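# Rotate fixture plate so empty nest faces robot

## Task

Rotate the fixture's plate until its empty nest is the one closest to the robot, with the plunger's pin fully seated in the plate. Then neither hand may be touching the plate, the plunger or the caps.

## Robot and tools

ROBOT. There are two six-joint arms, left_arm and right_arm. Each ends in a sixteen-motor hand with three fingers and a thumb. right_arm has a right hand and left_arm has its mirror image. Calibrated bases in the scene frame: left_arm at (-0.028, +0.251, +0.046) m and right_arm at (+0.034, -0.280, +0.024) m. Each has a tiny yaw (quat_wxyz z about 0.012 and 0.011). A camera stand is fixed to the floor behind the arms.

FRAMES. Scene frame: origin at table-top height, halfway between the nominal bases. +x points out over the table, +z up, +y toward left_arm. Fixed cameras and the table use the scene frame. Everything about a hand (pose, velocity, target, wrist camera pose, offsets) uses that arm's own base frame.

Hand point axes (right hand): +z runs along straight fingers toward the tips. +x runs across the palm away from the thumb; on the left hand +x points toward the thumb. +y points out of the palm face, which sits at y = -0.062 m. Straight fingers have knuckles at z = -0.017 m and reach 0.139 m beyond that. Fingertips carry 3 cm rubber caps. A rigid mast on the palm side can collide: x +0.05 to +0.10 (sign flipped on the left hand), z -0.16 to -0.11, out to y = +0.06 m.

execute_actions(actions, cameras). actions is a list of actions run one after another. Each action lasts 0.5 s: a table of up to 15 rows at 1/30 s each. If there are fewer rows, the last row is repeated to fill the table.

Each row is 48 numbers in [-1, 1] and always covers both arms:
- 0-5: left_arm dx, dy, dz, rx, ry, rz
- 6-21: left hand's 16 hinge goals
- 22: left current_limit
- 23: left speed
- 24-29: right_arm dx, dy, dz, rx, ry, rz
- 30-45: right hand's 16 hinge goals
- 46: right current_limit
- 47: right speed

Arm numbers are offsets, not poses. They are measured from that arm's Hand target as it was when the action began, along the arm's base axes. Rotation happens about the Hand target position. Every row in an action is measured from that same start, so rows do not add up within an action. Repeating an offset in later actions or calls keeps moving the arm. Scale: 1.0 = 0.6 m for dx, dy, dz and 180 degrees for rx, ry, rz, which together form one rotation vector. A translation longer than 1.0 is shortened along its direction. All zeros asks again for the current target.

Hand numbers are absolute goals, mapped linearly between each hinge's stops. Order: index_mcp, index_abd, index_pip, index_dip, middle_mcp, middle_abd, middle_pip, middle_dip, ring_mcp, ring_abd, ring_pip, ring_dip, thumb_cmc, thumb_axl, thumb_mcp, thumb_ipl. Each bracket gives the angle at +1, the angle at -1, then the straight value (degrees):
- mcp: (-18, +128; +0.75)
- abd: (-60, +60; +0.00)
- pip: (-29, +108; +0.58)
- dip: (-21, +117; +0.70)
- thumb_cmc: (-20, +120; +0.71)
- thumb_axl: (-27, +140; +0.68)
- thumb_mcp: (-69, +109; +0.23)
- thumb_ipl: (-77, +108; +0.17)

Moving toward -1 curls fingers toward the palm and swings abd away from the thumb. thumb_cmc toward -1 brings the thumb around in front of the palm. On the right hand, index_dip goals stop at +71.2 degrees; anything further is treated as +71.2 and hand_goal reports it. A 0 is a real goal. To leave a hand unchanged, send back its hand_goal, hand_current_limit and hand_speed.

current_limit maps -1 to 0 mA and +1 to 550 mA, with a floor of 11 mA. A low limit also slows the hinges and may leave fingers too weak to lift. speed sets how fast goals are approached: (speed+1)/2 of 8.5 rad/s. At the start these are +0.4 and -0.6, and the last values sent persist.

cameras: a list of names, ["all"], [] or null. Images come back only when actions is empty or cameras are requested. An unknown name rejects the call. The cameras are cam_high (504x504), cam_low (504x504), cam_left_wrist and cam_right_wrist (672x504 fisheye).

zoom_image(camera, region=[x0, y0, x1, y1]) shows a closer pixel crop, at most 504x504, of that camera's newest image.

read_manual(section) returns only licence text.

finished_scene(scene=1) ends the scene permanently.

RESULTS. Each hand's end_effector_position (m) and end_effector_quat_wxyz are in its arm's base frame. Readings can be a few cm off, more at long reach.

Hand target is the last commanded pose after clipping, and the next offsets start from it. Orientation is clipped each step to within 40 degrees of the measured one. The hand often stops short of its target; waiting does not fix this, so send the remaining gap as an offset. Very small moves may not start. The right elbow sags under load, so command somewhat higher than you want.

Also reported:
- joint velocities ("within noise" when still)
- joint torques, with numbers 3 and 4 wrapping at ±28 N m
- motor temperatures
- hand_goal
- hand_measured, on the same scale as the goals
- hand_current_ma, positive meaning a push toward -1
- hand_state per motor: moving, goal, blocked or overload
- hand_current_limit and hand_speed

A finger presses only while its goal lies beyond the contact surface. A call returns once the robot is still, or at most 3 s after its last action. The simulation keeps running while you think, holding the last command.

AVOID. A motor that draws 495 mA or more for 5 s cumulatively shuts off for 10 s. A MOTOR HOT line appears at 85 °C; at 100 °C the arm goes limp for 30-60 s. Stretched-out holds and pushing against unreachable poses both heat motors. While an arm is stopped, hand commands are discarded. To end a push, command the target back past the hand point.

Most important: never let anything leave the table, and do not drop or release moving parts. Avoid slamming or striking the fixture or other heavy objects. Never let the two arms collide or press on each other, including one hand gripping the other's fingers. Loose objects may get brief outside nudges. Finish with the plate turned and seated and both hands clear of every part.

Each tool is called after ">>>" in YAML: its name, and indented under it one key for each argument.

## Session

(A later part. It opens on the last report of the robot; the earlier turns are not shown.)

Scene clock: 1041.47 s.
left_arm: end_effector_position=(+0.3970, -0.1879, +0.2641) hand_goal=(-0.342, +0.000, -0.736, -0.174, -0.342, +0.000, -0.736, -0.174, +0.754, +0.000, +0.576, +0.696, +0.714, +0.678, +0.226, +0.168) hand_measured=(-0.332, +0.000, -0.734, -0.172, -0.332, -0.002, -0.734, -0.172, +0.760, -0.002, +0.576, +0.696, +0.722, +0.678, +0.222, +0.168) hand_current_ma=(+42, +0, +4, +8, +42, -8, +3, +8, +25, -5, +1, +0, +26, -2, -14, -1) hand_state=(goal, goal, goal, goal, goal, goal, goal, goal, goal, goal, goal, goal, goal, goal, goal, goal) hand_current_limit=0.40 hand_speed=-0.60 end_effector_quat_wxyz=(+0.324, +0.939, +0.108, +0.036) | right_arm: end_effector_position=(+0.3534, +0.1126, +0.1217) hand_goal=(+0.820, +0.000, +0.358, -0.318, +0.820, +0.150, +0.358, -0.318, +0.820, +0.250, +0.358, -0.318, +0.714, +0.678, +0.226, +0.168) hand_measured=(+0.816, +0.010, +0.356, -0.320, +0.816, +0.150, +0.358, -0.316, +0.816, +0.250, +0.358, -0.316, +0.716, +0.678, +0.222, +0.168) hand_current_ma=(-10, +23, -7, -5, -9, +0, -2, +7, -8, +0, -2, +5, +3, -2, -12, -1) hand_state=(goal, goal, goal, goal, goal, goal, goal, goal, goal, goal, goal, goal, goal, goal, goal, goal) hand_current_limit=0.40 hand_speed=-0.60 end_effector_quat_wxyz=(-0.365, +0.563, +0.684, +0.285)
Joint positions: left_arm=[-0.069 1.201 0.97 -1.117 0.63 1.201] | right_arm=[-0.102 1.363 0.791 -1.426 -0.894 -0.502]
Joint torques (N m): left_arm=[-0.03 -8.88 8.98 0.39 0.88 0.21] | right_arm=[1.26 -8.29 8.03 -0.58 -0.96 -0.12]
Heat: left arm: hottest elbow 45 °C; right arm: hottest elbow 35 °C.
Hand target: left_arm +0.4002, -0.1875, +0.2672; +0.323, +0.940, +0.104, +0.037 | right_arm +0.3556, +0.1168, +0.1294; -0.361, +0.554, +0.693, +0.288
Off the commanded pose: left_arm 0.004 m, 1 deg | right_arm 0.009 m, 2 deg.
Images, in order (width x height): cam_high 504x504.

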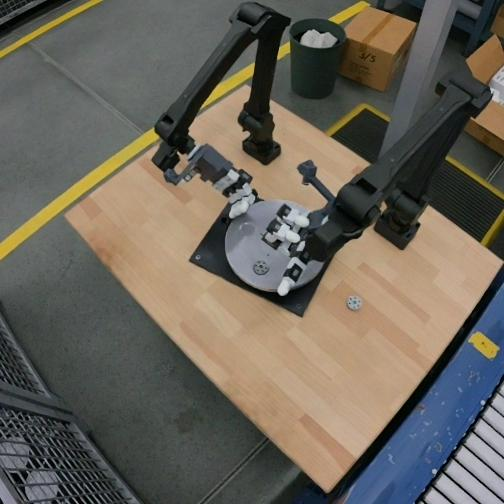

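>>> execute_actions:
  actions:
    - [[0,0,0,0,0,0,-0.342,0,-0.737,-0.174,-0.342,0,-0.737,-0.174,0.754,0,0.576,0.696,0.714,0.678,0.226,0.168,0.4,-0.6,0.029,-0.0103,0.004,0,0,0,0.82,0,0.358,-0.319,0.82,0.15,0.358,-0.319,0.82,0.25,0.358,-0.319,0.714,0.678,0.226,0.168,0.4,-0.6]]
    - [[0,0,0,0,0,0,-0.342,0,-0.737,-0.174,-0.342,0,-0.737,-0.174,0.754,0,0.576,0.696,0.714,0.678,0.226,0.168,0.4,-0.6,0,0,0,0,0,0,0.82,0,0.358,-0.319,0.82,0.15,0.358,-0.319,0.82,0.25,0.358,-0.319,0.714,0.678,0.226,0.168,0.4,-0.6]]
  cameras: ["cam_high"]

>>> zoom_image:
  camera: "cam_high"
  region: [190, 180, 260, 250]

Scene clock: 1051.07 s.
left_arm: end_effector_position=(+0.3970, -0.1879, +0.2641) hand_goal=(-0.342, +0.000, -0.736, -0.174, -0.342, +0.000, -0.736, -0.174, +0.754, +0.000, +0.576, +0.696, +0.714, +0.678, +0.226, +0.168) hand_measured=(-0.332, +0.000, -0.734, -0.172, -0.332, -0.002, -0.734, -0.172, +0.760, -0.002, +0.576, +0.696, +0.722, +0.678, +0.222, +0.168) hand_current_ma=(+42, +0, +4, +8, +42, -8, +3, +8, +25, -5, +1, +0, +26, -2, -14, -1) hand_state=(goal, goal, goal, goal, goal, goal, goal, goal, goal, goal, goal, goal, goal, goal, goal, goal) hand_current_limit=0.40 hand_speed=-0.60 end_effector_quat_wxyz=(+0.324, +0.939, +0.108, +0.036) | right_arm: end_effector_position=(+0.3575, +0.1130, +0.1243) hand_goal=(+0.820, +0.000, +0.358, -0.318, +0.820, +0.150, +0.358, -0.318, +0.820, +0.250, +0.358, -0.318, +0.714, +0.678, +0.226, +0.168) hand_measured=(+0.816, +0.010, +0.356, -0.320, +0.816, +0.150, +0.358, -0.316, +0.816, +0.250, +0.358, -0.316, +0.716, +0.678, +0.222, +0.168) hand_current_ma=(-9, +23, -6, -5, -9, +0, -2, +7, -8, +0, -2, +5, +3, -2, -12, -1) hand_state=(goal, goal, goal, goal, goal, goal, goal, goal, goal, goal, goal, goal, goal, goal, goal, goal) hand_current_limit=0.40 hand_speed=-0.60 end_effector_quat_wxyz=(-0.368, +0.559, +0.687, +0.284)
Joint positions: left_arm=[-0.069 1.201 0.97 -1.117 0.63 1.201] | right_arm=[-0.102 1.378 0.811 -1.446 -0.892 -0.522]
Joint torques (N m): left_arm=[-0.26 -9.35 8.98 0.31 0.89 0.23] | right_arm=[0.03 -6.3 10.5 -0.59 -0.82 -0.12]
Heat: left arm: hottest elbow 45 °C; right arm: hottest elbow 35 °C.
Hand target: left_arm +0.4002, -0.1875, +0.2672; +0.323, +0.940, +0.104, +0.037 | right_arm +0.3730, +0.1106, +0.1319; -0.361, +0.554, +0.693, +0.288
Off the commanded pose: left_arm 0.004 m, 1 deg | right_arm 0.017 m, 1 deg.
Images, in order (width x height): cam_high 504x504.

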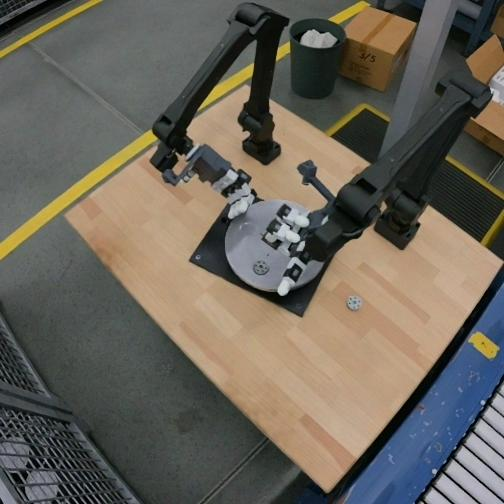

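Scaled by 7.200 from the camera's 504x504 image, which has a finer 720x720 frame.

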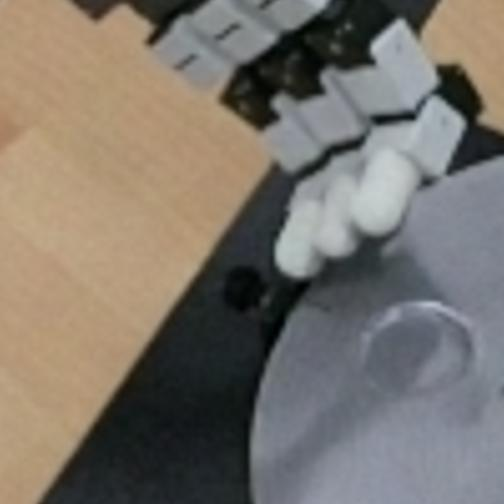

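>>> execute_actions:
  actions:
    - [[0,0,0,0,0,0,-0.342,0,-0.737,-0.174,-0.342,0,-0.737,-0.174,0.754,0,0.576,0.696,0.714,0.678,0.226,0.168,0.4,-0.6,0.012,-0.012,-0.006,0,0,0,0.82,0,0.358,-0.319,0.82,0.15,0.358,-0.319,0.82,0.25,0.358,-0.319,0.714,0.678,0.226,0.168,0.4,-0.6]]
    - [[0,0,0,0,0,0,-0.342,0,-0.737,-0.174,-0.342,0,-0.737,-0.174,0.754,0,0.576,0.696,0.714,0.678,0.226,0.168,0.4,-0.6,0,0,0,0,0,0,0.82,0,0.358,-0.319,0.82,0.15,0.358,-0.319,0.82,0.25,0.358,-0.319,0.714,0.678,0.226,0.168,0.4,-0.6]]
  cameras: []

Scene clock: 1055.33 s.
left_arm: end_effector_position=(+0.3970, -0.1879, +0.2641) hand_goal=(-0.342, +0.000, -0.736, -0.174, -0.342, +0.000, -0.736, -0.174, +0.754, +0.000, +0.576, +0.696, +0.714, +0.678, +0.226, +0.168) hand_measured=(-0.332, +0.000, -0.734, -0.172, -0.332, -0.002, -0.734, -0.172, +0.760, -0.002, +0.576, +0.696, +0.722, +0.678, +0.222, +0.168) hand_current_ma=(+42, +0, +4, +8, +42, -8, +3, +8, +25, -5, +1, +0, +26, -2, -14, -1) hand_state=(goal, goal, goal, goal, goal, goal, goal, goal, goal, goal, goal, goal, goal, goal, goal, goal) hand_current_limit=0.40 hand_speed=-0.60 end_effector_quat_wxyz=(+0.324, +0.939, +0.108, +0.036) | right_arm: end_effector_position=(+0.3633, +0.1103, +0.1205) hand_goal=(+0.820, +0.000, +0.358, -0.318, +0.820, +0.150, +0.358, -0.318, +0.820, +0.250, +0.358, -0.318, +0.714, +0.678, +0.226, +0.168) hand_measured=(+0.816, +0.010, +0.356, -0.320, +0.816, +0.150, +0.358, -0.316, +0.816, +0.250, +0.358, -0.316, +0.716, +0.678, +0.222, +0.168) hand_current_ma=(-9, +23, -6, -5, -9, +0, -2, +7, -8, +0, -2, +5, +3, -2, -12, -1) hand_state=(goal, goal, goal, goal, goal, goal, goal, goal, goal, goal, goal, goal, goal, goal, goal, goal) hand_current_limit=0.40 hand_speed=-0.60 end_effector_quat_wxyz=(-0.370, +0.555, +0.690, +0.282)
Joint positions: left_arm=[-0.069 1.201 0.97 -1.117 0.63 1.201] | right_arm=[-0.11 1.41 0.829 -1.455 -0.883 -0.55]
Joint torques (N m): left_arm=[-0.15 -9.23 8.84 0.44 0.92 0.23] | right_arm=[-0.97 -6.89 10.39 -0.68 -0.81 -0.12]
Heat: left arm: hottest elbow 45 °C; right arm: hottest elbow 35 °C.
Hand target: left_arm +0.4002, -0.1875, +0.2672; +0.323, +0.940, +0.104, +0.037 | right_arm +0.3802, +0.1035, +0.1284; -0.361, +0.554, +0.693, +0.288
Off the commanded pose: left_arm 0.004 m, 1 deg | right_arm 0.020 m, 1 deg.
No camera images: "cameras" was empty.

>>> execute_actions:
  actions:
    - [[0,0,0,0,0,0,-0.342,0,-0.737,-0.174,-0.342,0,-0.737,-0.174,0.754,0,0.576,0.696,0.714,0.678,0.226,0.168,0.4,-0.6,0.013,-0.006,0.003,0,0,0,0.82,0,0.358,-0.319,0.82,0.15,0.358,-0.319,0.82,0.25,0.358,-0.319,0.714,0.678,0.226,0.168,0.4,-0.6]]
    - [[0,0,0,0,0,0,-0.342,0,-0.737,-0.174,-0.342,0,-0.737,-0.174,0.754,0,0.576,0.696,0.714,0.678,0.226,0.168,0.4,-0.6,0,0,0,0,0,0,0.82,0,0.358,-0.319,0.82,0.15,0.358,-0.319,0.82,0.25,0.358,-0.319,0.714,0.678,0.226,0.168,0.4,-0.6]]
  cameras: ["cam_high"]

>>> zoom_image:
  camera: "cam_high"
  region: [190, 180, 260, 250]

Scene clock: 1060.80 s.
left_arm: end_effector_position=(+0.3970, -0.1879, +0.2641) hand_goal=(-0.342, +0.000, -0.736, -0.174, -0.342, +0.000, -0.736, -0.174, +0.754, +0.000, +0.576, +0.696, +0.714, +0.678, +0.226, +0.168) hand_measured=(-0.332, +0.000, -0.734, -0.172, -0.332, -0.002, -0.734, -0.172, +0.760, -0.002, +0.576, +0.696, +0.722, +0.678, +0.222, +0.168) hand_current_ma=(+42, +0, +4, +8, +42, -8, +3, +8, +25, -5, +1, +0, +26, -2, -14, -1) hand_state=(goal, goal, goal, goal, goal, goal, goal, goal, goal, goal, goal, goal, goal, goal, goal, goal) hand_current_limit=0.40 hand_speed=-0.60 end_effector_quat_wxyz=(+0.324, +0.939, +0.108, +0.036) | right_arm: end_effector_position=(+0.3716, +0.1068, +0.1235) hand_goal=(+0.820, +0.000, +0.358, -0.318, +0.820, +0.150, +0.358, -0.318, +0.820, +0.250, +0.358, -0.318, +0.714, +0.678, +0.226, +0.168) hand_measured=(+0.816, +0.010, +0.356, -0.320, +0.816, +0.150, +0.358, -0.316, +0.816, +0.250, +0.358, -0.316, +0.716, +0.678, +0.222, +0.168) hand_current_ma=(-9, +23, -6, -5, -9, +0, -2, +7, -8, +0, -2, +5, +3, -2, -12, -1) hand_state=(goal, goal, goal, goal, goal, goal, goal, goal, goal, goal, goal, goal, goal, goal, goal, goal) hand_current_limit=0.40 hand_speed=-0.60 end_effector_quat_wxyz=(-0.369, +0.554, +0.690, +0.282)
Joint positions: left_arm=[-0.069 1.201 0.97 -1.117 0.63 1.201] | right_arm=[-0.118 1.428 0.856 -1.47 -0.88 -0.561]
Joint torques (N m): left_arm=[-0.15 -9.17 8.8 0.32 0.88 0.26] | right_arm=[-0.97 -6.95 10.33 -0.68 -0.79 -0.12]
Heat: left arm: hottest elbow 45 °C; right arm: hottest elbow 36 °C.
Hand target: left_arm +0.4002, -0.1875, +0.2672; +0.323, +0.940, +0.104, +0.037 | right_arm +0.3880, +0.0999, +0.1301; -0.361, +0.554, +0.693, +0.288
Off the commanded pose: left_arm 0.004 m, 1 deg | right_arm 0.019 m, 1 deg.
Images, in order (width x height): cam_high 504x504.

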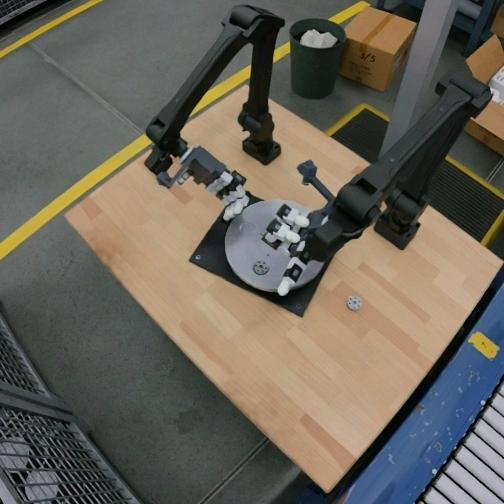

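Scaled by 7.200 from the camera's 504x504 image, which has a finer 720x720 frame.

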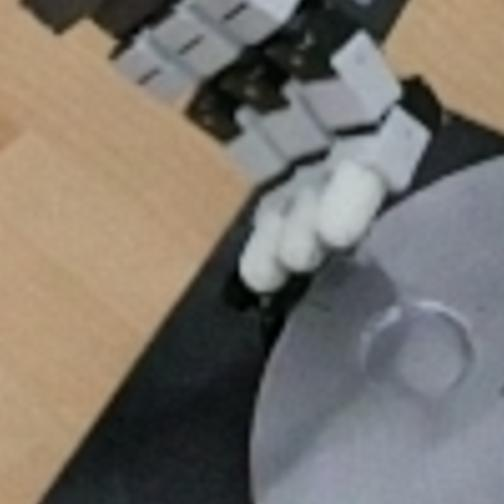

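>>> execute_actions:
  actions:
    - [[0,0,0,0,0,0,-0.342,0,-0.737,-0.174,-0.342,0,-0.737,-0.174,0.754,0,0.576,0.696,0.714,0.678,0.226,0.168,0.4,-0.6,0,0,-0.012,0,0,0,0.82,0,0.358,-0.319,0.82,0.15,0.358,-0.319,0.82,0.25,0.358,-0.319,0.714,0.678,0.226,0.168,0.4,-0.6]]
    - [[0,0,0,0,0,0,-0.342,0,-0.737,-0.174,-0.342,0,-0.737,-0.174,0.754,0,0.576,0.696,0.714,0.678,0.226,0.168,0.4,-0.6,0,0,0,0,0,0,0.82,0,0.358,-0.319,0.82,0.15,0.358,-0.319,0.82,0.25,0.358,-0.319,0.714,0.678,0.226,0.168,0.4,-0.6]]
  cameras: ["cam_high"]

>>> zoom_image:
  camera: "cam_high"
  region: [190, 180, 260, 250]

Scene clock: 1066.73 s.
left_arm: end_effector_position=(+0.3970, -0.1879, +0.2641) hand_goal=(-0.342, +0.000, -0.736, -0.174, -0.342, +0.000, -0.736, -0.174, +0.754, +0.000, +0.576, +0.696, +0.714, +0.678, +0.226, +0.168) hand_measured=(-0.332, +0.000, -0.734, -0.172, -0.332, -0.002, -0.734, -0.172, +0.760, -0.002, +0.576, +0.696, +0.722, +0.678, +0.222, +0.168) hand_current_ma=(+42, +0, +4, +8, +42, -8, +3, +8, +25, -5, +1, +0, +26, -2, -14, -1) hand_state=(goal, goal, goal, goal, goal, goal, goal, goal, goal, goal, goal, goal, goal, goal, goal, goal) hand_current_limit=0.40 hand_speed=-0.60 end_effector_quat_wxyz=(+0.324, +0.939, +0.108, +0.036) | right_arm: end_effector_position=(+0.3718, +0.1068, +0.1190) hand_goal=(+0.820, +0.000, +0.358, -0.318, +0.820, +0.150, +0.358, -0.318, +0.820, +0.250, +0.358, -0.318, +0.714, +0.678, +0.226, +0.168) hand_measured=(+0.816, +0.010, +0.356, -0.320, +0.816, +0.150, +0.358, -0.316, +0.816, +0.250, +0.358, -0.316, +0.716, +0.678, +0.222, +0.168) hand_current_ma=(-9, +23, -6, -5, -9, +0, -2, +7, -8, +0, -2, +5, +3, -2, -12, -1) hand_state=(goal, goal, goal, goal, goal, goal, goal, goal, goal, goal, goal, goal, goal, goal, goal, goal) hand_current_limit=0.40 hand_speed=-0.60 end_effector_quat_wxyz=(-0.373, +0.555, +0.688, +0.280)
Joint positions: left_arm=[-0.069 1.201 0.97 -1.117 0.63 1.201] | right_arm=[-0.118 1.441 0.856 -1.468 -0.879 -0.562]
Joint torques (N m): left_arm=[0.09 -9.05 8.92 0.4 0.91 0.25] | right_arm=[-1.03 -7.24 9.48 0.09 -0.8 -0.12]
Heat: left arm: hottest elbow 45 °C; right arm: hottest elbow 36 °C.
Hand target: left_arm +0.4002, -0.1875, +0.2672; +0.323, +0.940, +0.104, +0.037 | right_arm +0.3880, +0.0999, +0.1228; -0.361, +0.554, +0.693, +0.288
Off the commanded pose: left_arm 0.004 m, 1 deg | right_arm 0.018 m, 2 deg.
Images, in order (width x height): cam_high 504x504.

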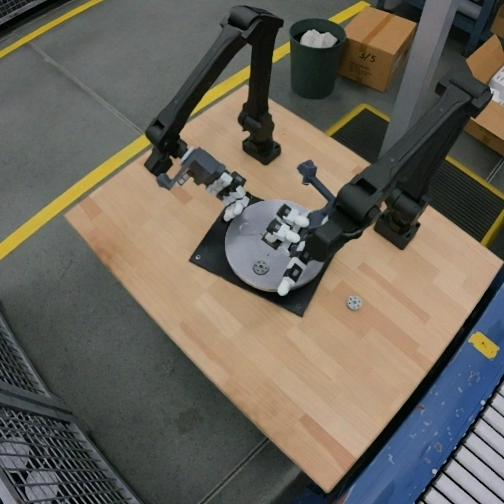

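Scaled by 7.200 from the camera's 504x504 image, which has a finer 720x720 frame.

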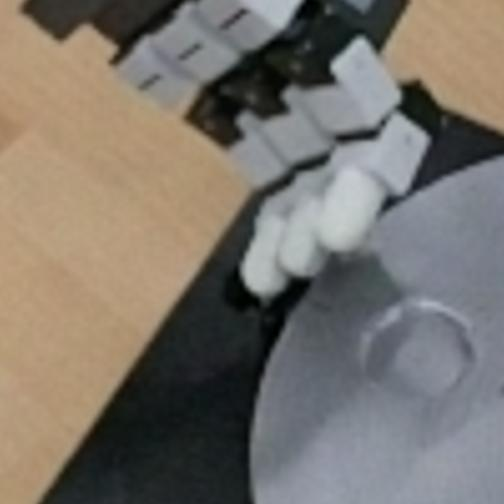

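>>> execute_actions:
  actions:
    - [[0,0,0,0,0,0,-0.342,0,-0.737,-0.174,-0.342,0,-0.737,-0.174,0.754,0,0.576,0.696,0.714,0.678,0.226,0.168,0.4,-0.6,0,0,-0.013,0,0,0,0.82,0,0.358,-0.319,0.82,0.15,0.358,-0.319,0.82,0.25,0.358,-0.319,0.714,0.678,0.226,0.168,0.4,-0.6]]
    - [[0,0,0,0,0,0,-0.342,0,-0.737,-0.174,-0.342,0,-0.737,-0.174,0.754,0,0.576,0.696,0.714,0.678,0.226,0.168,0.4,-0.6,0,0,0,0,0,0,0.82,0,0.358,-0.319,0.82,0.15,0.358,-0.319,0.82,0.25,0.358,-0.319,0.714,0.678,0.226,0.168,0.4,-0.6]]
  cameras: ["cam_high","cam_right_wrist"]

>>> zoom_image:
  camera: "cam_high"
  region: [190, 180, 260, 250]

>>> zoom_image:
  camera: "cam_right_wrist"
  region: [340, 100, 440, 175]

Scene clock: 1071.07 s.
left_arm: end_effector_position=(+0.3970, -0.1879, +0.2641) hand_goal=(-0.342, +0.000, -0.736, -0.174, -0.342, +0.000, -0.736, -0.174, +0.754, +0.000, +0.576, +0.696, +0.714, +0.678, +0.226, +0.168) hand_measured=(-0.332, +0.000, -0.734, -0.172, -0.332, -0.002, -0.734, -0.172, +0.760, -0.002, +0.576, +0.696, +0.722, +0.678, +0.222, +0.168) hand_current_ma=(+42, +0, +4, +8, +42, -8, +3, +8, +25, -5, +1, +0, +26, -2, -14, -1) hand_state=(goal, goal, goal, goal, goal, goal, goal, goal, goal, goal, goal, goal, goal, goal, goal, goal) hand_current_limit=0.40 hand_speed=-0.60 end_effector_quat_wxyz=(+0.324, +0.939, +0.108, +0.036) | right_arm: end_effector_position=(+0.3757, +0.1062, +0.1150) hand_goal=(+0.820, +0.000, +0.358, -0.318, +0.820, +0.150, +0.358, -0.318, +0.820, +0.250, +0.358, -0.318, +0.714, +0.678, +0.226, +0.168) hand_measured=(+0.818, +0.002, +0.356, -0.320, +0.816, +0.150, +0.358, -0.316, +0.816, +0.250, +0.358, -0.316, +0.716, +0.678, +0.222, +0.168) hand_current_ma=(-5, +5, -6, -5, -9, +0, -2, +7, -8, +0, -2, +5, +3, -2, -12, -1) hand_state=(goal, goal, goal, goal, goal, goal, goal, goal, goal, goal, goal, goal, goal, goal, goal, goal) hand_current_limit=0.40 hand_speed=-0.60 end_effector_quat_wxyz=(-0.369, +0.554, +0.690, +0.282)
Joint positions: left_arm=[-0.069 1.201 0.97 -1.117 0.63 1.201] | right_arm=[-0.119 1.453 0.856 -1.446 -0.879 -0.562]
Joint torques (N m): left_arm=[0.44 -8.7 9.02 0.34 0.92 0.25] | right_arm=[-0.91 -7.24 8.64 0.18 -0.81 -0.12]
Heat: left arm: hottest elbow 45 °C; right arm: hottest elbow 36 °C.
Hand target: left_arm +0.4002, -0.1875, +0.2672; +0.323, +0.940, +0.104, +0.037 | right_arm +0.3880, +0.0998, +0.1151; -0.361, +0.554, +0.693, +0.288
Off the commanded pose: left_arm 0.004 m, 1 deg | right_arm 0.014 m, 1 deg.
Images, in order (width x height): cam_high 504x504, cam_right_wrist 672x504.

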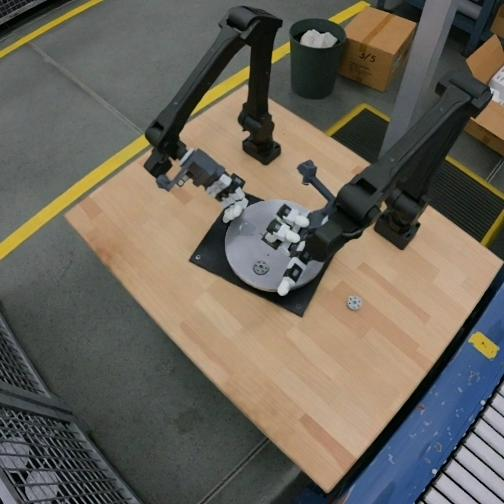

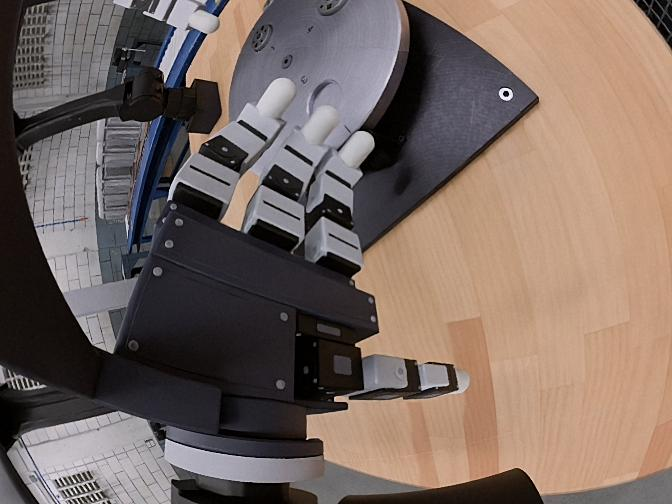

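Scaled by 7.200 from the camera's 504x504 image, which has a finer 720x720 frame.

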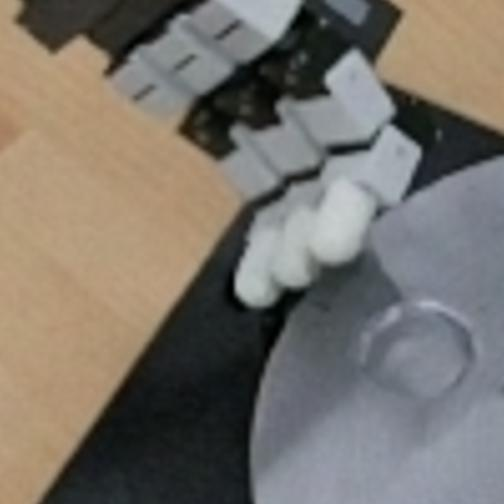

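Scaled by 5.040 from the camera's 672x504 image, which has a finer 960x720 frame.

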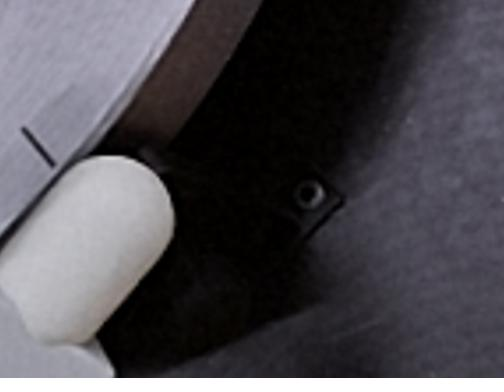

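>>> execute_actions:
  actions:
    - [[0,0,0,0,0,0,-0.342,0,-0.737,-0.174,-0.342,0,-0.737,-0.174,0.754,0,0.576,0.696,0.714,0.678,0.226,0.168,0.4,-0.6,-0.008,0.004,-0.012,0,0,0,0.82,0,0.358,-0.319,0.82,0.15,0.358,-0.319,0.82,0.25,0.358,-0.319,0.714,0.678,0.226,0.168,0.5,-0.6]]
    - [[0,0,0,0,0,0,-0.342,0,-0.737,-0.174,-0.342,0,-0.737,-0.174,0.754,0,0.576,0.696,0.714,0.678,0.226,0.168,0.4,-0.6,0,0,0,0,0,0,0.82,0,0.358,-0.319,0.82,0.15,0.358,-0.319,0.82,0.25,0.358,-0.319,0.714,0.678,0.226,0.168,0.5,-0.6]]
  cameras: ["cam_high","cam_right_wrist"]

>>> zoom_image:
  camera: "cam_high"
  region: [190, 180, 260, 250]

>>> zoom_image:
  camera: "cam_right_wrist"
  region: [340, 100, 440, 175]

Scene clock: 1078.73 s.
left_arm: end_effector_position=(+0.3970, -0.1879, +0.2641) hand_goal=(-0.342, +0.000, -0.736, -0.174, -0.342, +0.000, -0.736, -0.174, +0.754, +0.000, +0.576, +0.696, +0.714, +0.678, +0.226, +0.168) hand_measured=(-0.332, +0.000, -0.734, -0.172, -0.332, -0.002, -0.734, -0.172, +0.760, -0.002, +0.576, +0.696, +0.722, +0.678, +0.222, +0.168) hand_current_ma=(+42, +0, +4, +8, +42, -8, +3, +8, +25, -5, +1, +0, +26, -2, -14, -1) hand_state=(goal, goal, goal, goal, goal, goal, goal, goal, goal, goal, goal, goal, goal, goal, goal, goal) hand_current_limit=0.40 hand_speed=-0.60 end_effector_quat_wxyz=(+0.324, +0.939, +0.108, +0.036) | right_arm: end_effector_position=(+0.3811, +0.1055, +0.1151) hand_goal=(+0.820, +0.000, +0.358, -0.318, +0.820, +0.150, +0.358, -0.318, +0.820, +0.250, +0.358, -0.318, +0.714, +0.678, +0.226, +0.168) hand_measured=(+0.818, +0.002, +0.356, -0.320, +0.816, +0.150, +0.358, -0.316, +0.816, +0.250, +0.358, -0.316, +0.716, +0.678, +0.222, +0.168) hand_current_ma=(-4, +3, -6, -5, -9, +0, -2, +7, -8, +0, -2, +5, +3, -2, -12, -1) hand_state=(goal, goal, goal, goal, goal, goal, goal, goal, goal, goal, goal, goal, goal, goal, goal, goal) hand_current_limit=0.50 hand_speed=-0.60 end_effector_quat_wxyz=(-0.358, +0.551, +0.696, +0.289)
Joint positions: left_arm=[-0.069 1.201 0.97 -1.117 0.63 1.201] | right_arm=[-0.119 1.453 0.856 -1.416 -0.879 -0.562]
Joint torques (N m): left_arm=[-0.44 -9 8.84 0.47 0.89 0.21] | right_arm=[-0.56 -7.41 6.79 0.2 -0.93 -0.06]
Heat: left arm: hottest elbow 45 °C; right arm: hottest elbow 36 °C.
Hand target: left_arm +0.4002, -0.1875, +0.2672; +0.323, +0.940, +0.104, +0.037 | right_arm +0.3832, +0.1022, +0.1079; -0.361, +0.554, +0.693, +0.288
Off the commanded pose: left_arm 0.004 m, 1 deg | right_arm 0.008 m, 1 deg.
Images, in order (width x height): cam_high 504x504, cam_right_wrist 672x504.

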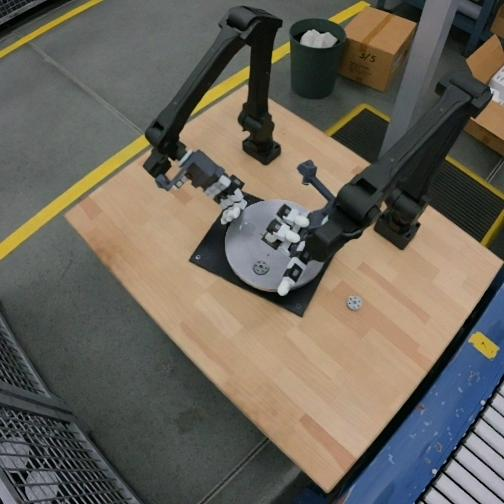

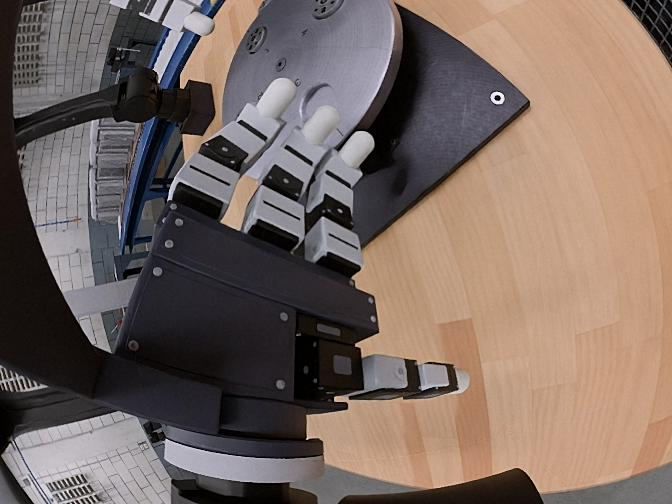

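Scaled by 7.200 from the camera's 504x504 image, which has a finer 720x720 frame.

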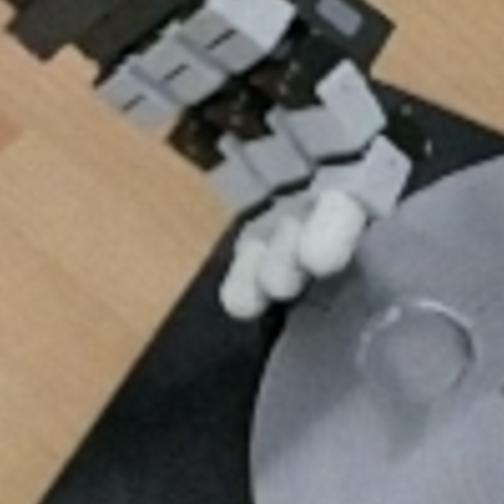

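Scaled by 5.040 from the camera's 672x504 image, which has a finer 960x720 frame.

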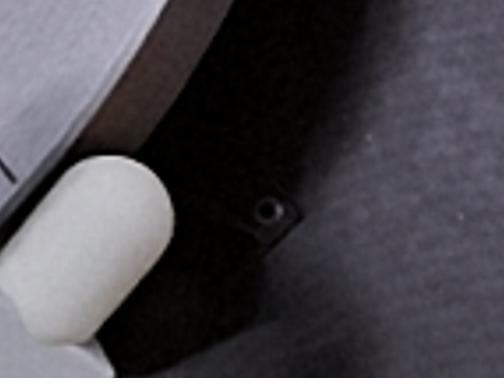

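>>> execute_actions:
  actions:
    - [[0,0,0,0,0,0,-0.342,0,-0.737,-0.174,-0.342,0,-0.737,-0.174,0.754,0,0.576,0.696,0.714,0.678,0.226,0.168,0.4,-0.6,-0.003,0.0237,0.014,0,0,0,1.0,0,0.153,-0.336,1.0,0.15,0.153,-0.336,1.0,0.25,0.153,-0.336,0.714,0.678,0.226,0.168,0.5,-0.6]]
    - [[0,0,0,0,0,0,-0.342,0,-0.737,-0.174,-0.342,0,-0.737,-0.174,0.754,0,0.576,0.696,0.714,0.678,0.226,0.168,0.4,-0.6,0,0,0,0,0,0,1.0,0,0.153,-0.336,1.0,0.15,0.153,-0.336,1.0,0.25,0.153,-0.336,0.714,0.678,0.226,0.168,0.5,-0.6]]
  cameras: ["cam_high","cam_right_wrist"]

>>> zoom_image:
  camera: "cam_high"
  region: [190, 180, 260, 250]

Scene clock: 1096.30 s.
left_arm: end_effector_position=(+0.3970, -0.1879, +0.2641) hand_goal=(-0.342, +0.000, -0.736, -0.174, -0.342, +0.000, -0.736, -0.174, +0.754, +0.000, +0.576, +0.696, +0.714, +0.678, +0.226, +0.168) hand_measured=(-0.332, +0.000, -0.734, -0.172, -0.332, -0.002, -0.734, -0.172, +0.760, -0.002, +0.576, +0.696, +0.722, +0.678, +0.222, +0.168) hand_current_ma=(+42, +0, +4, +8, +42, -8, +3, +8, +25, -5, +1, +0, +26, -2, -14, -1) hand_state=(goal, goal, goal, goal, goal, goal, goal, goal, goal, goal, goal, goal, goal, goal, goal, goal) hand_current_limit=0.40 hand_speed=-0.60 end_effector_quat_wxyz=(+0.324, +0.939, +0.108, +0.036) | right_arm: end_effector_position=(+0.3832, +0.1113, +0.1146) hand_goal=(+1.000, +0.000, +0.154, -0.336, +1.000, +0.150, +0.154, -0.336, +1.000, +0.250, +0.154, -0.336, +0.714, +0.678, +0.226, +0.168) hand_measured=(+0.994, +0.002, +0.158, -0.334, +0.994, +0.150, +0.158, -0.332, +0.994, +0.250, +0.158, -0.332, +0.716, +0.678, +0.222, +0.168) hand_current_ma=(-14, +3, +9, +7, -17, +0, +10, +9, -15, +0, +9, +8, +3, -2, -12, -1) hand_state=(goal, goal, goal, goal, goal, goal, goal, goal, goal, goal, goal, goal, goal, goal, goal, goal) hand_current_limit=0.50 hand_speed=-0.60 end_effector_quat_wxyz=(-0.362, +0.556, +0.690, +0.289)
Joint positions: left_arm=[-0.069 1.201 0.97 -1.117 0.63 1.201] | right_arm=[-0.1 1.453 0.856 -1.398 -0.895 -0.52]
Joint torques (N m): left_arm=[-0.09 -8.94 8.94 0.47 0.92 0.21] | right_arm=[1.61 -9.82 6.5 0.18 -1.01 0.12]
Heat: left arm: hottest elbow 46 °C; right arm: hottest elbow 35 °C.
Hand target: left_arm +0.4002, -0.1875, +0.2672; +0.323, +0.940, +0.104, +0.037 | right_arm +0.3814, +0.1164, +0.1163; -0.361, +0.554, +0.693, +0.288
Off the commanded pose: left_arm 0.004 m, 1 deg | right_arm 0.006 m, 0 deg.
Images, in order (width x height): cam_high 504x504, cam_right_wrist 672x504.

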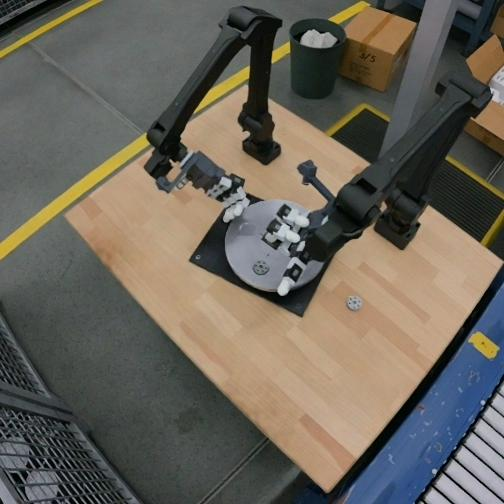

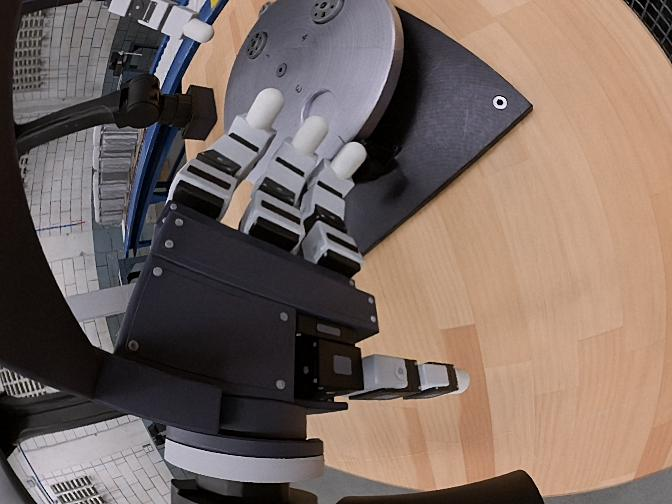

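Scaled by 7.200 from the camera's 504x504 image, which has a finer 720x720 frame.

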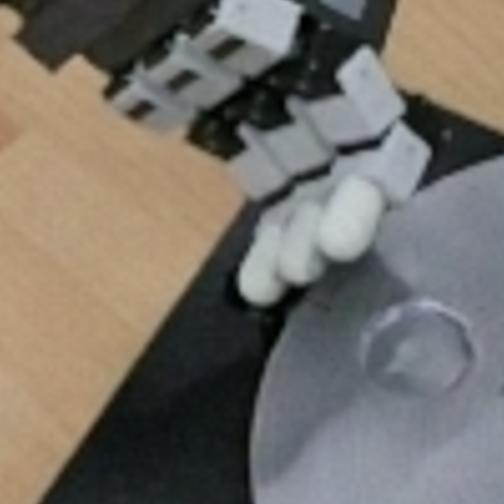

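>>> execute_actions:
  actions:
    - [[0,0,0,0,0,0,-0.342,0,-0.737,-0.174,-0.342,0,-0.737,-0.174,0.754,0,0.576,0.696,0.714,0.678,0.226,0.168,0.4,-0.6,0,0,-0.022,0,0,0,1.0,0,0.153,-0.336,1.0,0.15,0.153,-0.336,1.0,0.25,0.153,-0.336,0.714,0.678,0.226,0.168,0.6,-0.6]]
    - [[0,0,0,0,0,0,-0.342,0,-0.737,-0.174,-0.342,0,-0.737,-0.174,0.754,0,0.576,0.696,0.714,0.678,0.226,0.168,0.4,-0.6,0,0,0,0,0,0,1.0,0,0.153,-0.336,1.0,0.15,0.153,-0.336,1.0,0.25,0.153,-0.336,0.714,0.678,0.226,0.168,0.6,-0.6]]
  cameras: ["cam_high","cam_right_wrist"]

>>> zoom_image:
  camera: "cam_high"
  region: [190, 180, 260, 250]

>>> zoom_image:
  camera: "cam_right_wrist"
  region: [320, 115, 420, 190]

Scene clock: 1104.00 s.
left_arm: end_effector_position=(+0.3970, -0.1879, +0.2641) hand_goal=(-0.342, +0.000, -0.736, -0.174, -0.342, +0.000, -0.736, -0.174, +0.754, +0.000, +0.576, +0.696, +0.714, +0.678, +0.226, +0.168) hand_measured=(-0.332, +0.000, -0.734, -0.172, -0.332, -0.002, -0.734, -0.172, +0.760, -0.002, +0.576, +0.696, +0.722, +0.678, +0.222, +0.168) hand_current_ma=(+42, +0, +4, +8, +42, -8, +3, +8, +25, -5, +1, +0, +26, -2, -14, -1) hand_state=(goal, goal, goal, goal, goal, goal, goal, goal, goal, goal, goal, goal, goal, goal, goal, goal) hand_current_limit=0.40 hand_speed=-0.60 end_effector_quat_wxyz=(+0.324, +0.939, +0.108, +0.036) | right_arm: end_effector_position=(+0.3878, +0.1110, +0.1134) hand_goal=(+1.000, +0.000, +0.154, -0.336, +1.000, +0.150, +0.154, -0.336, +1.000, +0.250, +0.154, -0.336, +0.714, +0.678, +0.226, +0.168) hand_measured=(+0.996, +0.000, +0.150, -0.340, +0.994, +0.150, +0.158, -0.332, +0.994, +0.250, +0.158, -0.332, +0.716, +0.678, +0.222, +0.168) hand_current_ma=(-9, +0, -9, -8, -16, +0, +9, +9, -15, +0, +9, +8, +3, -2, -12, -1) hand_state=(goal, goal, goal, goal, goal, goal, goal, goal, goal, goal, goal, goal, goal, goal, goal, goal) hand_current_limit=0.60 hand_speed=-0.60 end_effector_quat_wxyz=(-0.351, +0.552, +0.695, +0.298)
Joint positions: left_arm=[-0.069 1.201 0.97 -1.117 0.63 1.201] | right_arm=[-0.1 1.453 0.85 -1.36 -0.897 -0.52]
Joint torques (N m): left_arm=[-0.15 -9.17 8.96 0.42 0.89 0.25] | right_arm=[1.61 -8.12 5.6 0.38 -0.91 0.12]
Heat: left arm: hottest elbow 46 °C; right arm: hottest elbow 35 °C.
Hand target: left_arm +0.4002, -0.1875, +0.2672; +0.323, +0.940, +0.104, +0.037 | right_arm +0.3814, +0.1165, +0.1031; -0.361, +0.554, +0.693, +0.288
Off the commanded pose: left_arm 0.004 m, 1 deg | right_arm 0.013 m, 2 deg.
Images, in order (width x height): cam_high 504x504, cam_right_wrist 672x504.

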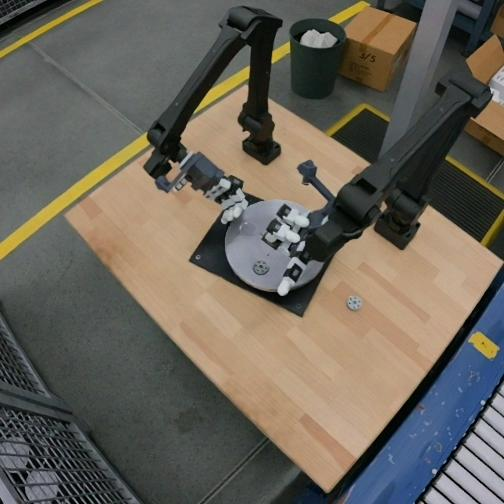

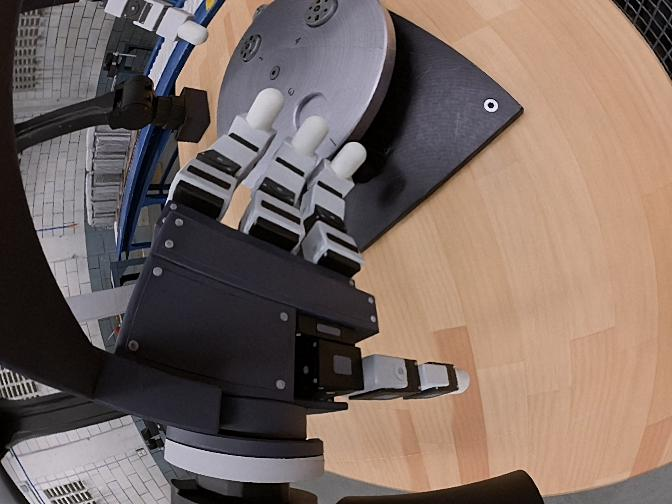

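Scaled by 7.200 from the camera's 504x504 image, which has a finer 720x720 frame.

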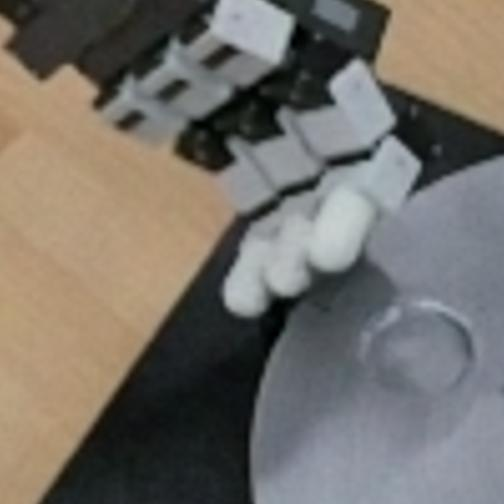

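Scaled by 5.040 from the camera's 672x504 image, which has a finer 960x720 frame.

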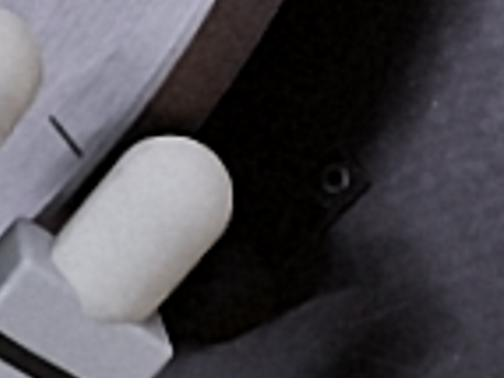

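>>> execute_actions:
  actions:
    - [[0,0,0,0,0,0,-0.342,0,-0.737,-0.174,-0.342,0,-0.737,-0.174,0.754,0,0.576,0.696,0.714,0.678,0.226,0.168,0.4,-0.6,0,0,0.006,0,0,0,1.0,0,0.26,-0.336,1.0,0.15,0.26,-0.336,1.0,0.25,0.26,-0.336,0.714,0.678,0.226,0.168,0.6,-0.8]]
  cameras: ["cam_high","cam_right_wrist"]

>>> zoom_image:
  camera: "cam_high"
  region: [190, 180, 260, 250]

>>> zoom_image:
  camera: "cam_right_wrist"
  region: [320, 115, 420, 190]

Scene clock: 1114.50 s.
left_arm: end_effector_position=(+0.3970, -0.1879, +0.2641) hand_goal=(-0.342, +0.000, -0.736, -0.174, -0.342, +0.000, -0.736, -0.174, +0.754, +0.000, +0.576, +0.696, +0.714, +0.678, +0.226, +0.168) hand_measured=(-0.332, +0.000, -0.734, -0.172, -0.332, -0.002, -0.734, -0.172, +0.760, -0.002, +0.576, +0.696, +0.722, +0.678, +0.222, +0.168) hand_current_ma=(+42, +0, +4, +8, +42, -8, +3, +8, +25, -5, +1, +0, +26, -2, -14, -1) hand_state=(goal, goal, goal, goal, goal, goal, goal, goal, goal, goal, goal, goal, goal, goal, goal, goal) hand_current_limit=0.40 hand_speed=-0.60 end_effector_quat_wxyz=(+0.324, +0.939, +0.108, +0.036) | right_arm: end_effector_position=(+0.3878, +0.1110, +0.1134) hand_goal=(+1.000, +0.000, +0.260, -0.336, +1.000, +0.150, +0.260, -0.336, +1.000, +0.250, +0.260, -0.336, +0.714, +0.678, +0.226, +0.168) hand_measured=(+0.984, +0.000, +0.194, -0.356, +0.994, +0.150, +0.258, -0.332, +0.994, +0.250, +0.258, -0.332, +0.716, +0.678, +0.222, +0.168) hand_current_ma=(-52, +0, -259, -67, -16, +0, -6, +9, -14, +0, -5, +8, +3, -2, -12, -1) hand_state=(goal, goal, blocked, blocked, goal, goal, goal, goal, goal, goal, goal, goal, goal, goal, goal, goal) hand_current_limit=0.60 hand_speed=-0.80 end_effector_quat_wxyz=(-0.351, +0.552, +0.695, +0.298)
Joint positions: left_arm=[-0.069 1.201 0.97 -1.117 0.63 1.201] | right_arm=[-0.1 1.453 0.85 -1.36 -0.897 -0.52]
Joint torques (N m): left_arm=[-0.09 -9.47 8.94 0.47 0.91 0.25] | right_arm=[1.55 -8.59 6 -0.1 -0.9 0.12]
Heat: left arm: hottest elbow 46 °C; right arm: hottest elbow 35 °C.
Hand target: left_arm +0.4002, -0.1875, +0.2672; +0.323, +0.940, +0.104, +0.037 | right_arm +0.3814, +0.1164, +0.1066; -0.361, +0.554, +0.693, +0.288
Off the commanded pose: left_arm 0.004 m, 1 deg | right_arm 0.011 m, 2 deg.
Images, in order (width x height): cam_high 504x504, cam_right_wrist 672x504.

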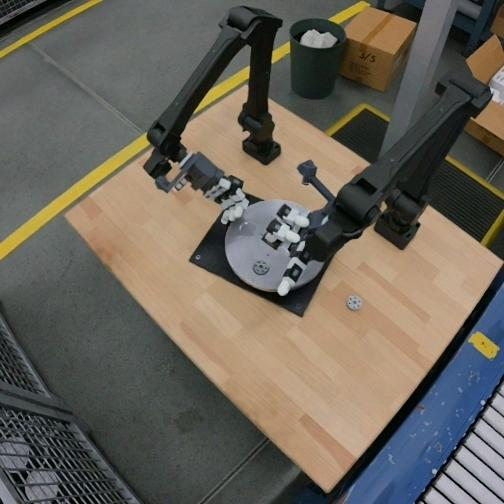

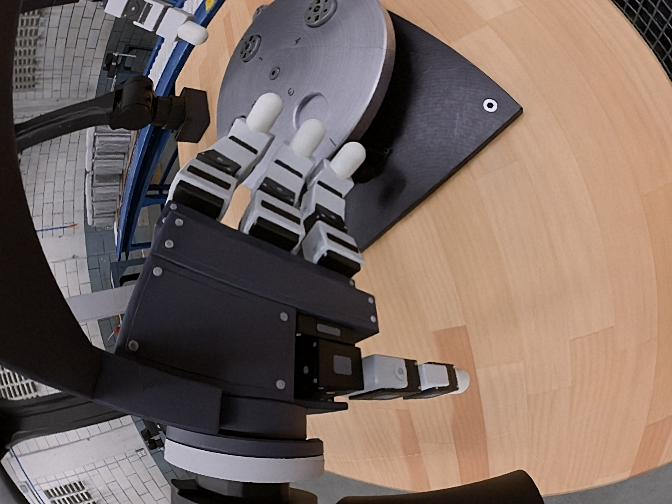

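Scaled by 7.200 from the camera's 504x504 image, which has a finer 720x720 frame.

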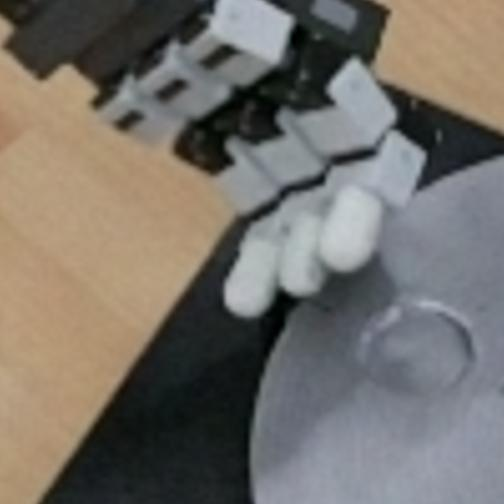

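Scaled by 5.040 from the camera's 672x504 image, which has a finer 960x720 frame.

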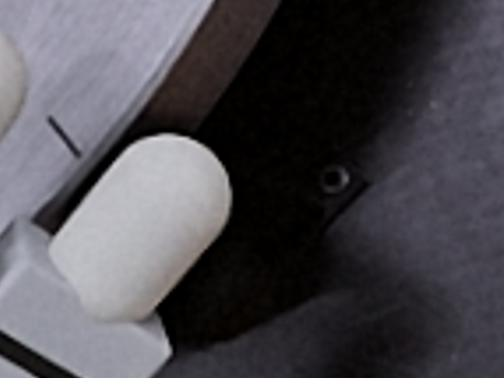

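>>> execute_actions:
  actions:
    - [[0,0,0,0,0,0,-0.342,0,-0.737,-0.174,-0.342,0,-0.737,-0.174,0.754,0,0.576,0.696,0.714,0.678,0.226,0.168,0.4,-0.6,0,-0.012,-0.02,0,0,0,1.0,0.15,0.20,-0.336,1.0,0.3,0.153,-0.336,1.0,0.4,0.153,-0.336,0.714,0.678,0.226,0.168,0.75,-0.7]]
    - [[0,0,0,0,0,0,-0.342,0,-0.737,-0.174,-0.342,0,-0.737,-0.174,0.754,0,0.576,0.696,0.714,0.678,0.226,0.168,0.4,-0.6,0.002,-0.016,-0.01,0,0,0,1.0,0.15,0.20,-0.336,1.0,0.3,0.153,-0.336,1.0,0.4,0.153,-0.336,0.714,0.678,0.226,0.168,0.75,-0.7]]
  cameras: ["cam_high","cam_right_wrist"]

>>> zoom_image:
  camera: "cam_high"
  region: [190, 180, 260, 250]

>>> zoom_image:
  camera: "cam_right_wrist"
  region: [320, 115, 420, 190]

Scene clock: 1124.40 s.
left_arm: end_effector_position=(+0.3970, -0.1879, +0.2641) hand_goal=(-0.342, +0.000, -0.736, -0.174, -0.342, +0.000, -0.736, -0.174, +0.754, +0.000, +0.576, +0.696, +0.714, +0.678, +0.226, +0.168) hand_measured=(-0.332, +0.000, -0.734, -0.172, -0.332, -0.002, -0.734, -0.172, +0.760, -0.002, +0.576, +0.696, +0.722, +0.678, +0.222, +0.168) hand_current_ma=(+42, +0, +4, +8, +42, -8, +3, +8, +25, -5, +1, +0, +26, -2, -14, -1) hand_state=(goal, goal, goal, goal, goal, goal, goal, goal, goal, goal, goal, goal, goal, goal, goal, goal) hand_current_limit=0.40 hand_speed=-0.60 end_effector_quat_wxyz=(+0.324, +0.939, +0.108, +0.036) | right_arm: end_effector_position=(+0.3881, +0.1104, +0.1154) hand_goal=(+1.000, +0.150, +0.200, -0.336, +1.000, +0.300, +0.154, -0.336, +1.000, +0.400, +0.154, -0.336, +0.714, +0.678, +0.226, +0.168) hand_measured=(+0.998, +0.082, +0.178, -0.358, +0.994, +0.300, +0.158, -0.332, +0.996, +0.400, +0.158, -0.332, +0.716, +0.678, +0.222, +0.168) hand_current_ma=(-6, -231, -76, -71, -15, -1, +10, +9, -13, -2, +10, +8, +3, -2, -12, -1) hand_state=(goal, blocked, blocked, blocked, goal, goal, goal, goal, goal, goal, goal, goal, goal, goal, goal, goal) hand_current_limit=0.75 hand_speed=-0.70 end_effector_quat_wxyz=(-0.350, +0.539, +0.701, +0.309)
Joint positions: left_arm=[-0.069 1.201 0.97 -1.117 0.63 1.201] | right_arm=[-0.112 1.462 0.85 -1.372 -0.907 -0.576]
Joint torques (N m): left_arm=[-0.5 -9.11 8.83 0.34 0.94 0.22] | right_arm=[-1.67 -5.71 5.27 0.36 0.26 0.02]
Heat: left arm: hottest elbow 46 °C; right arm: hottest elbow 35 °C.
Hand target: left_arm +0.4002, -0.1875, +0.2672; +0.323, +0.940, +0.104, +0.037 | right_arm +0.3826, +0.0996, +0.0887; -0.361, +0.554, +0.693, +0.288
Off the commanded pose: left_arm 0.004 m, 1 deg | right_arm 0.029 m, 3 deg.
Images, in order (width x height): cam_high 504x504, cam_right_wrist 672x504.

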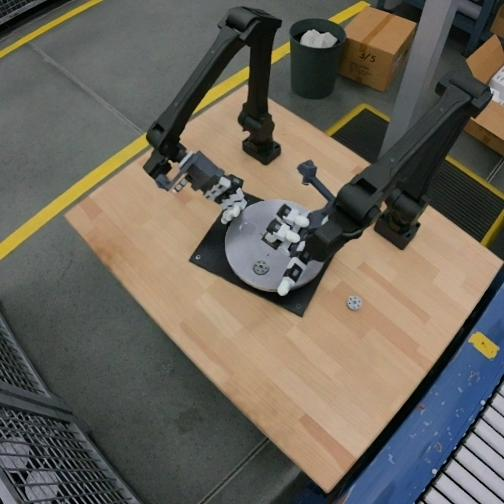

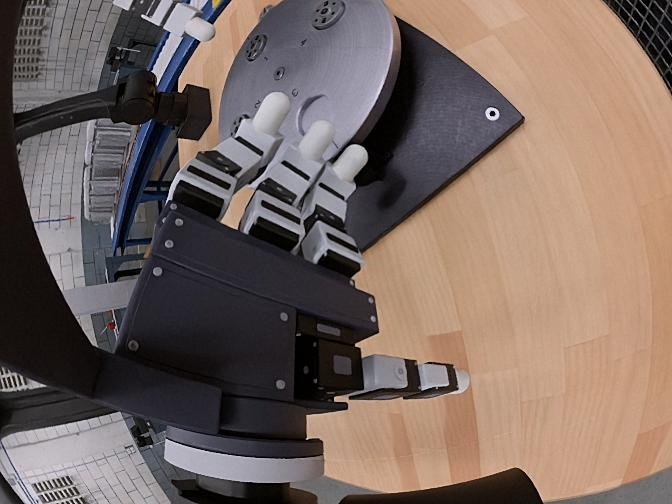

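Scaled by 7.200 from the camera's 504x504 image, which has a finer 720x720 frame.

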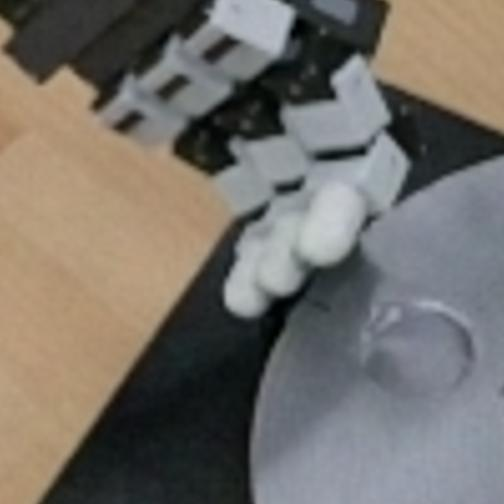

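Scaled by 5.040 from the camera's 672x504 image, which has a finer 960x720 frame.

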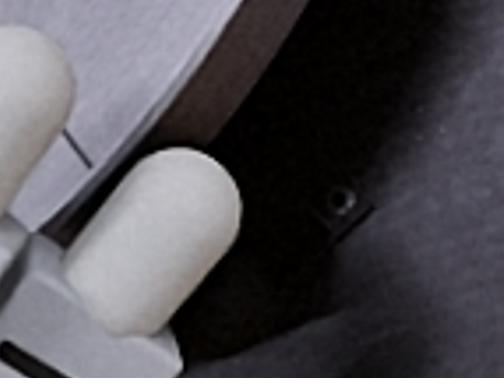

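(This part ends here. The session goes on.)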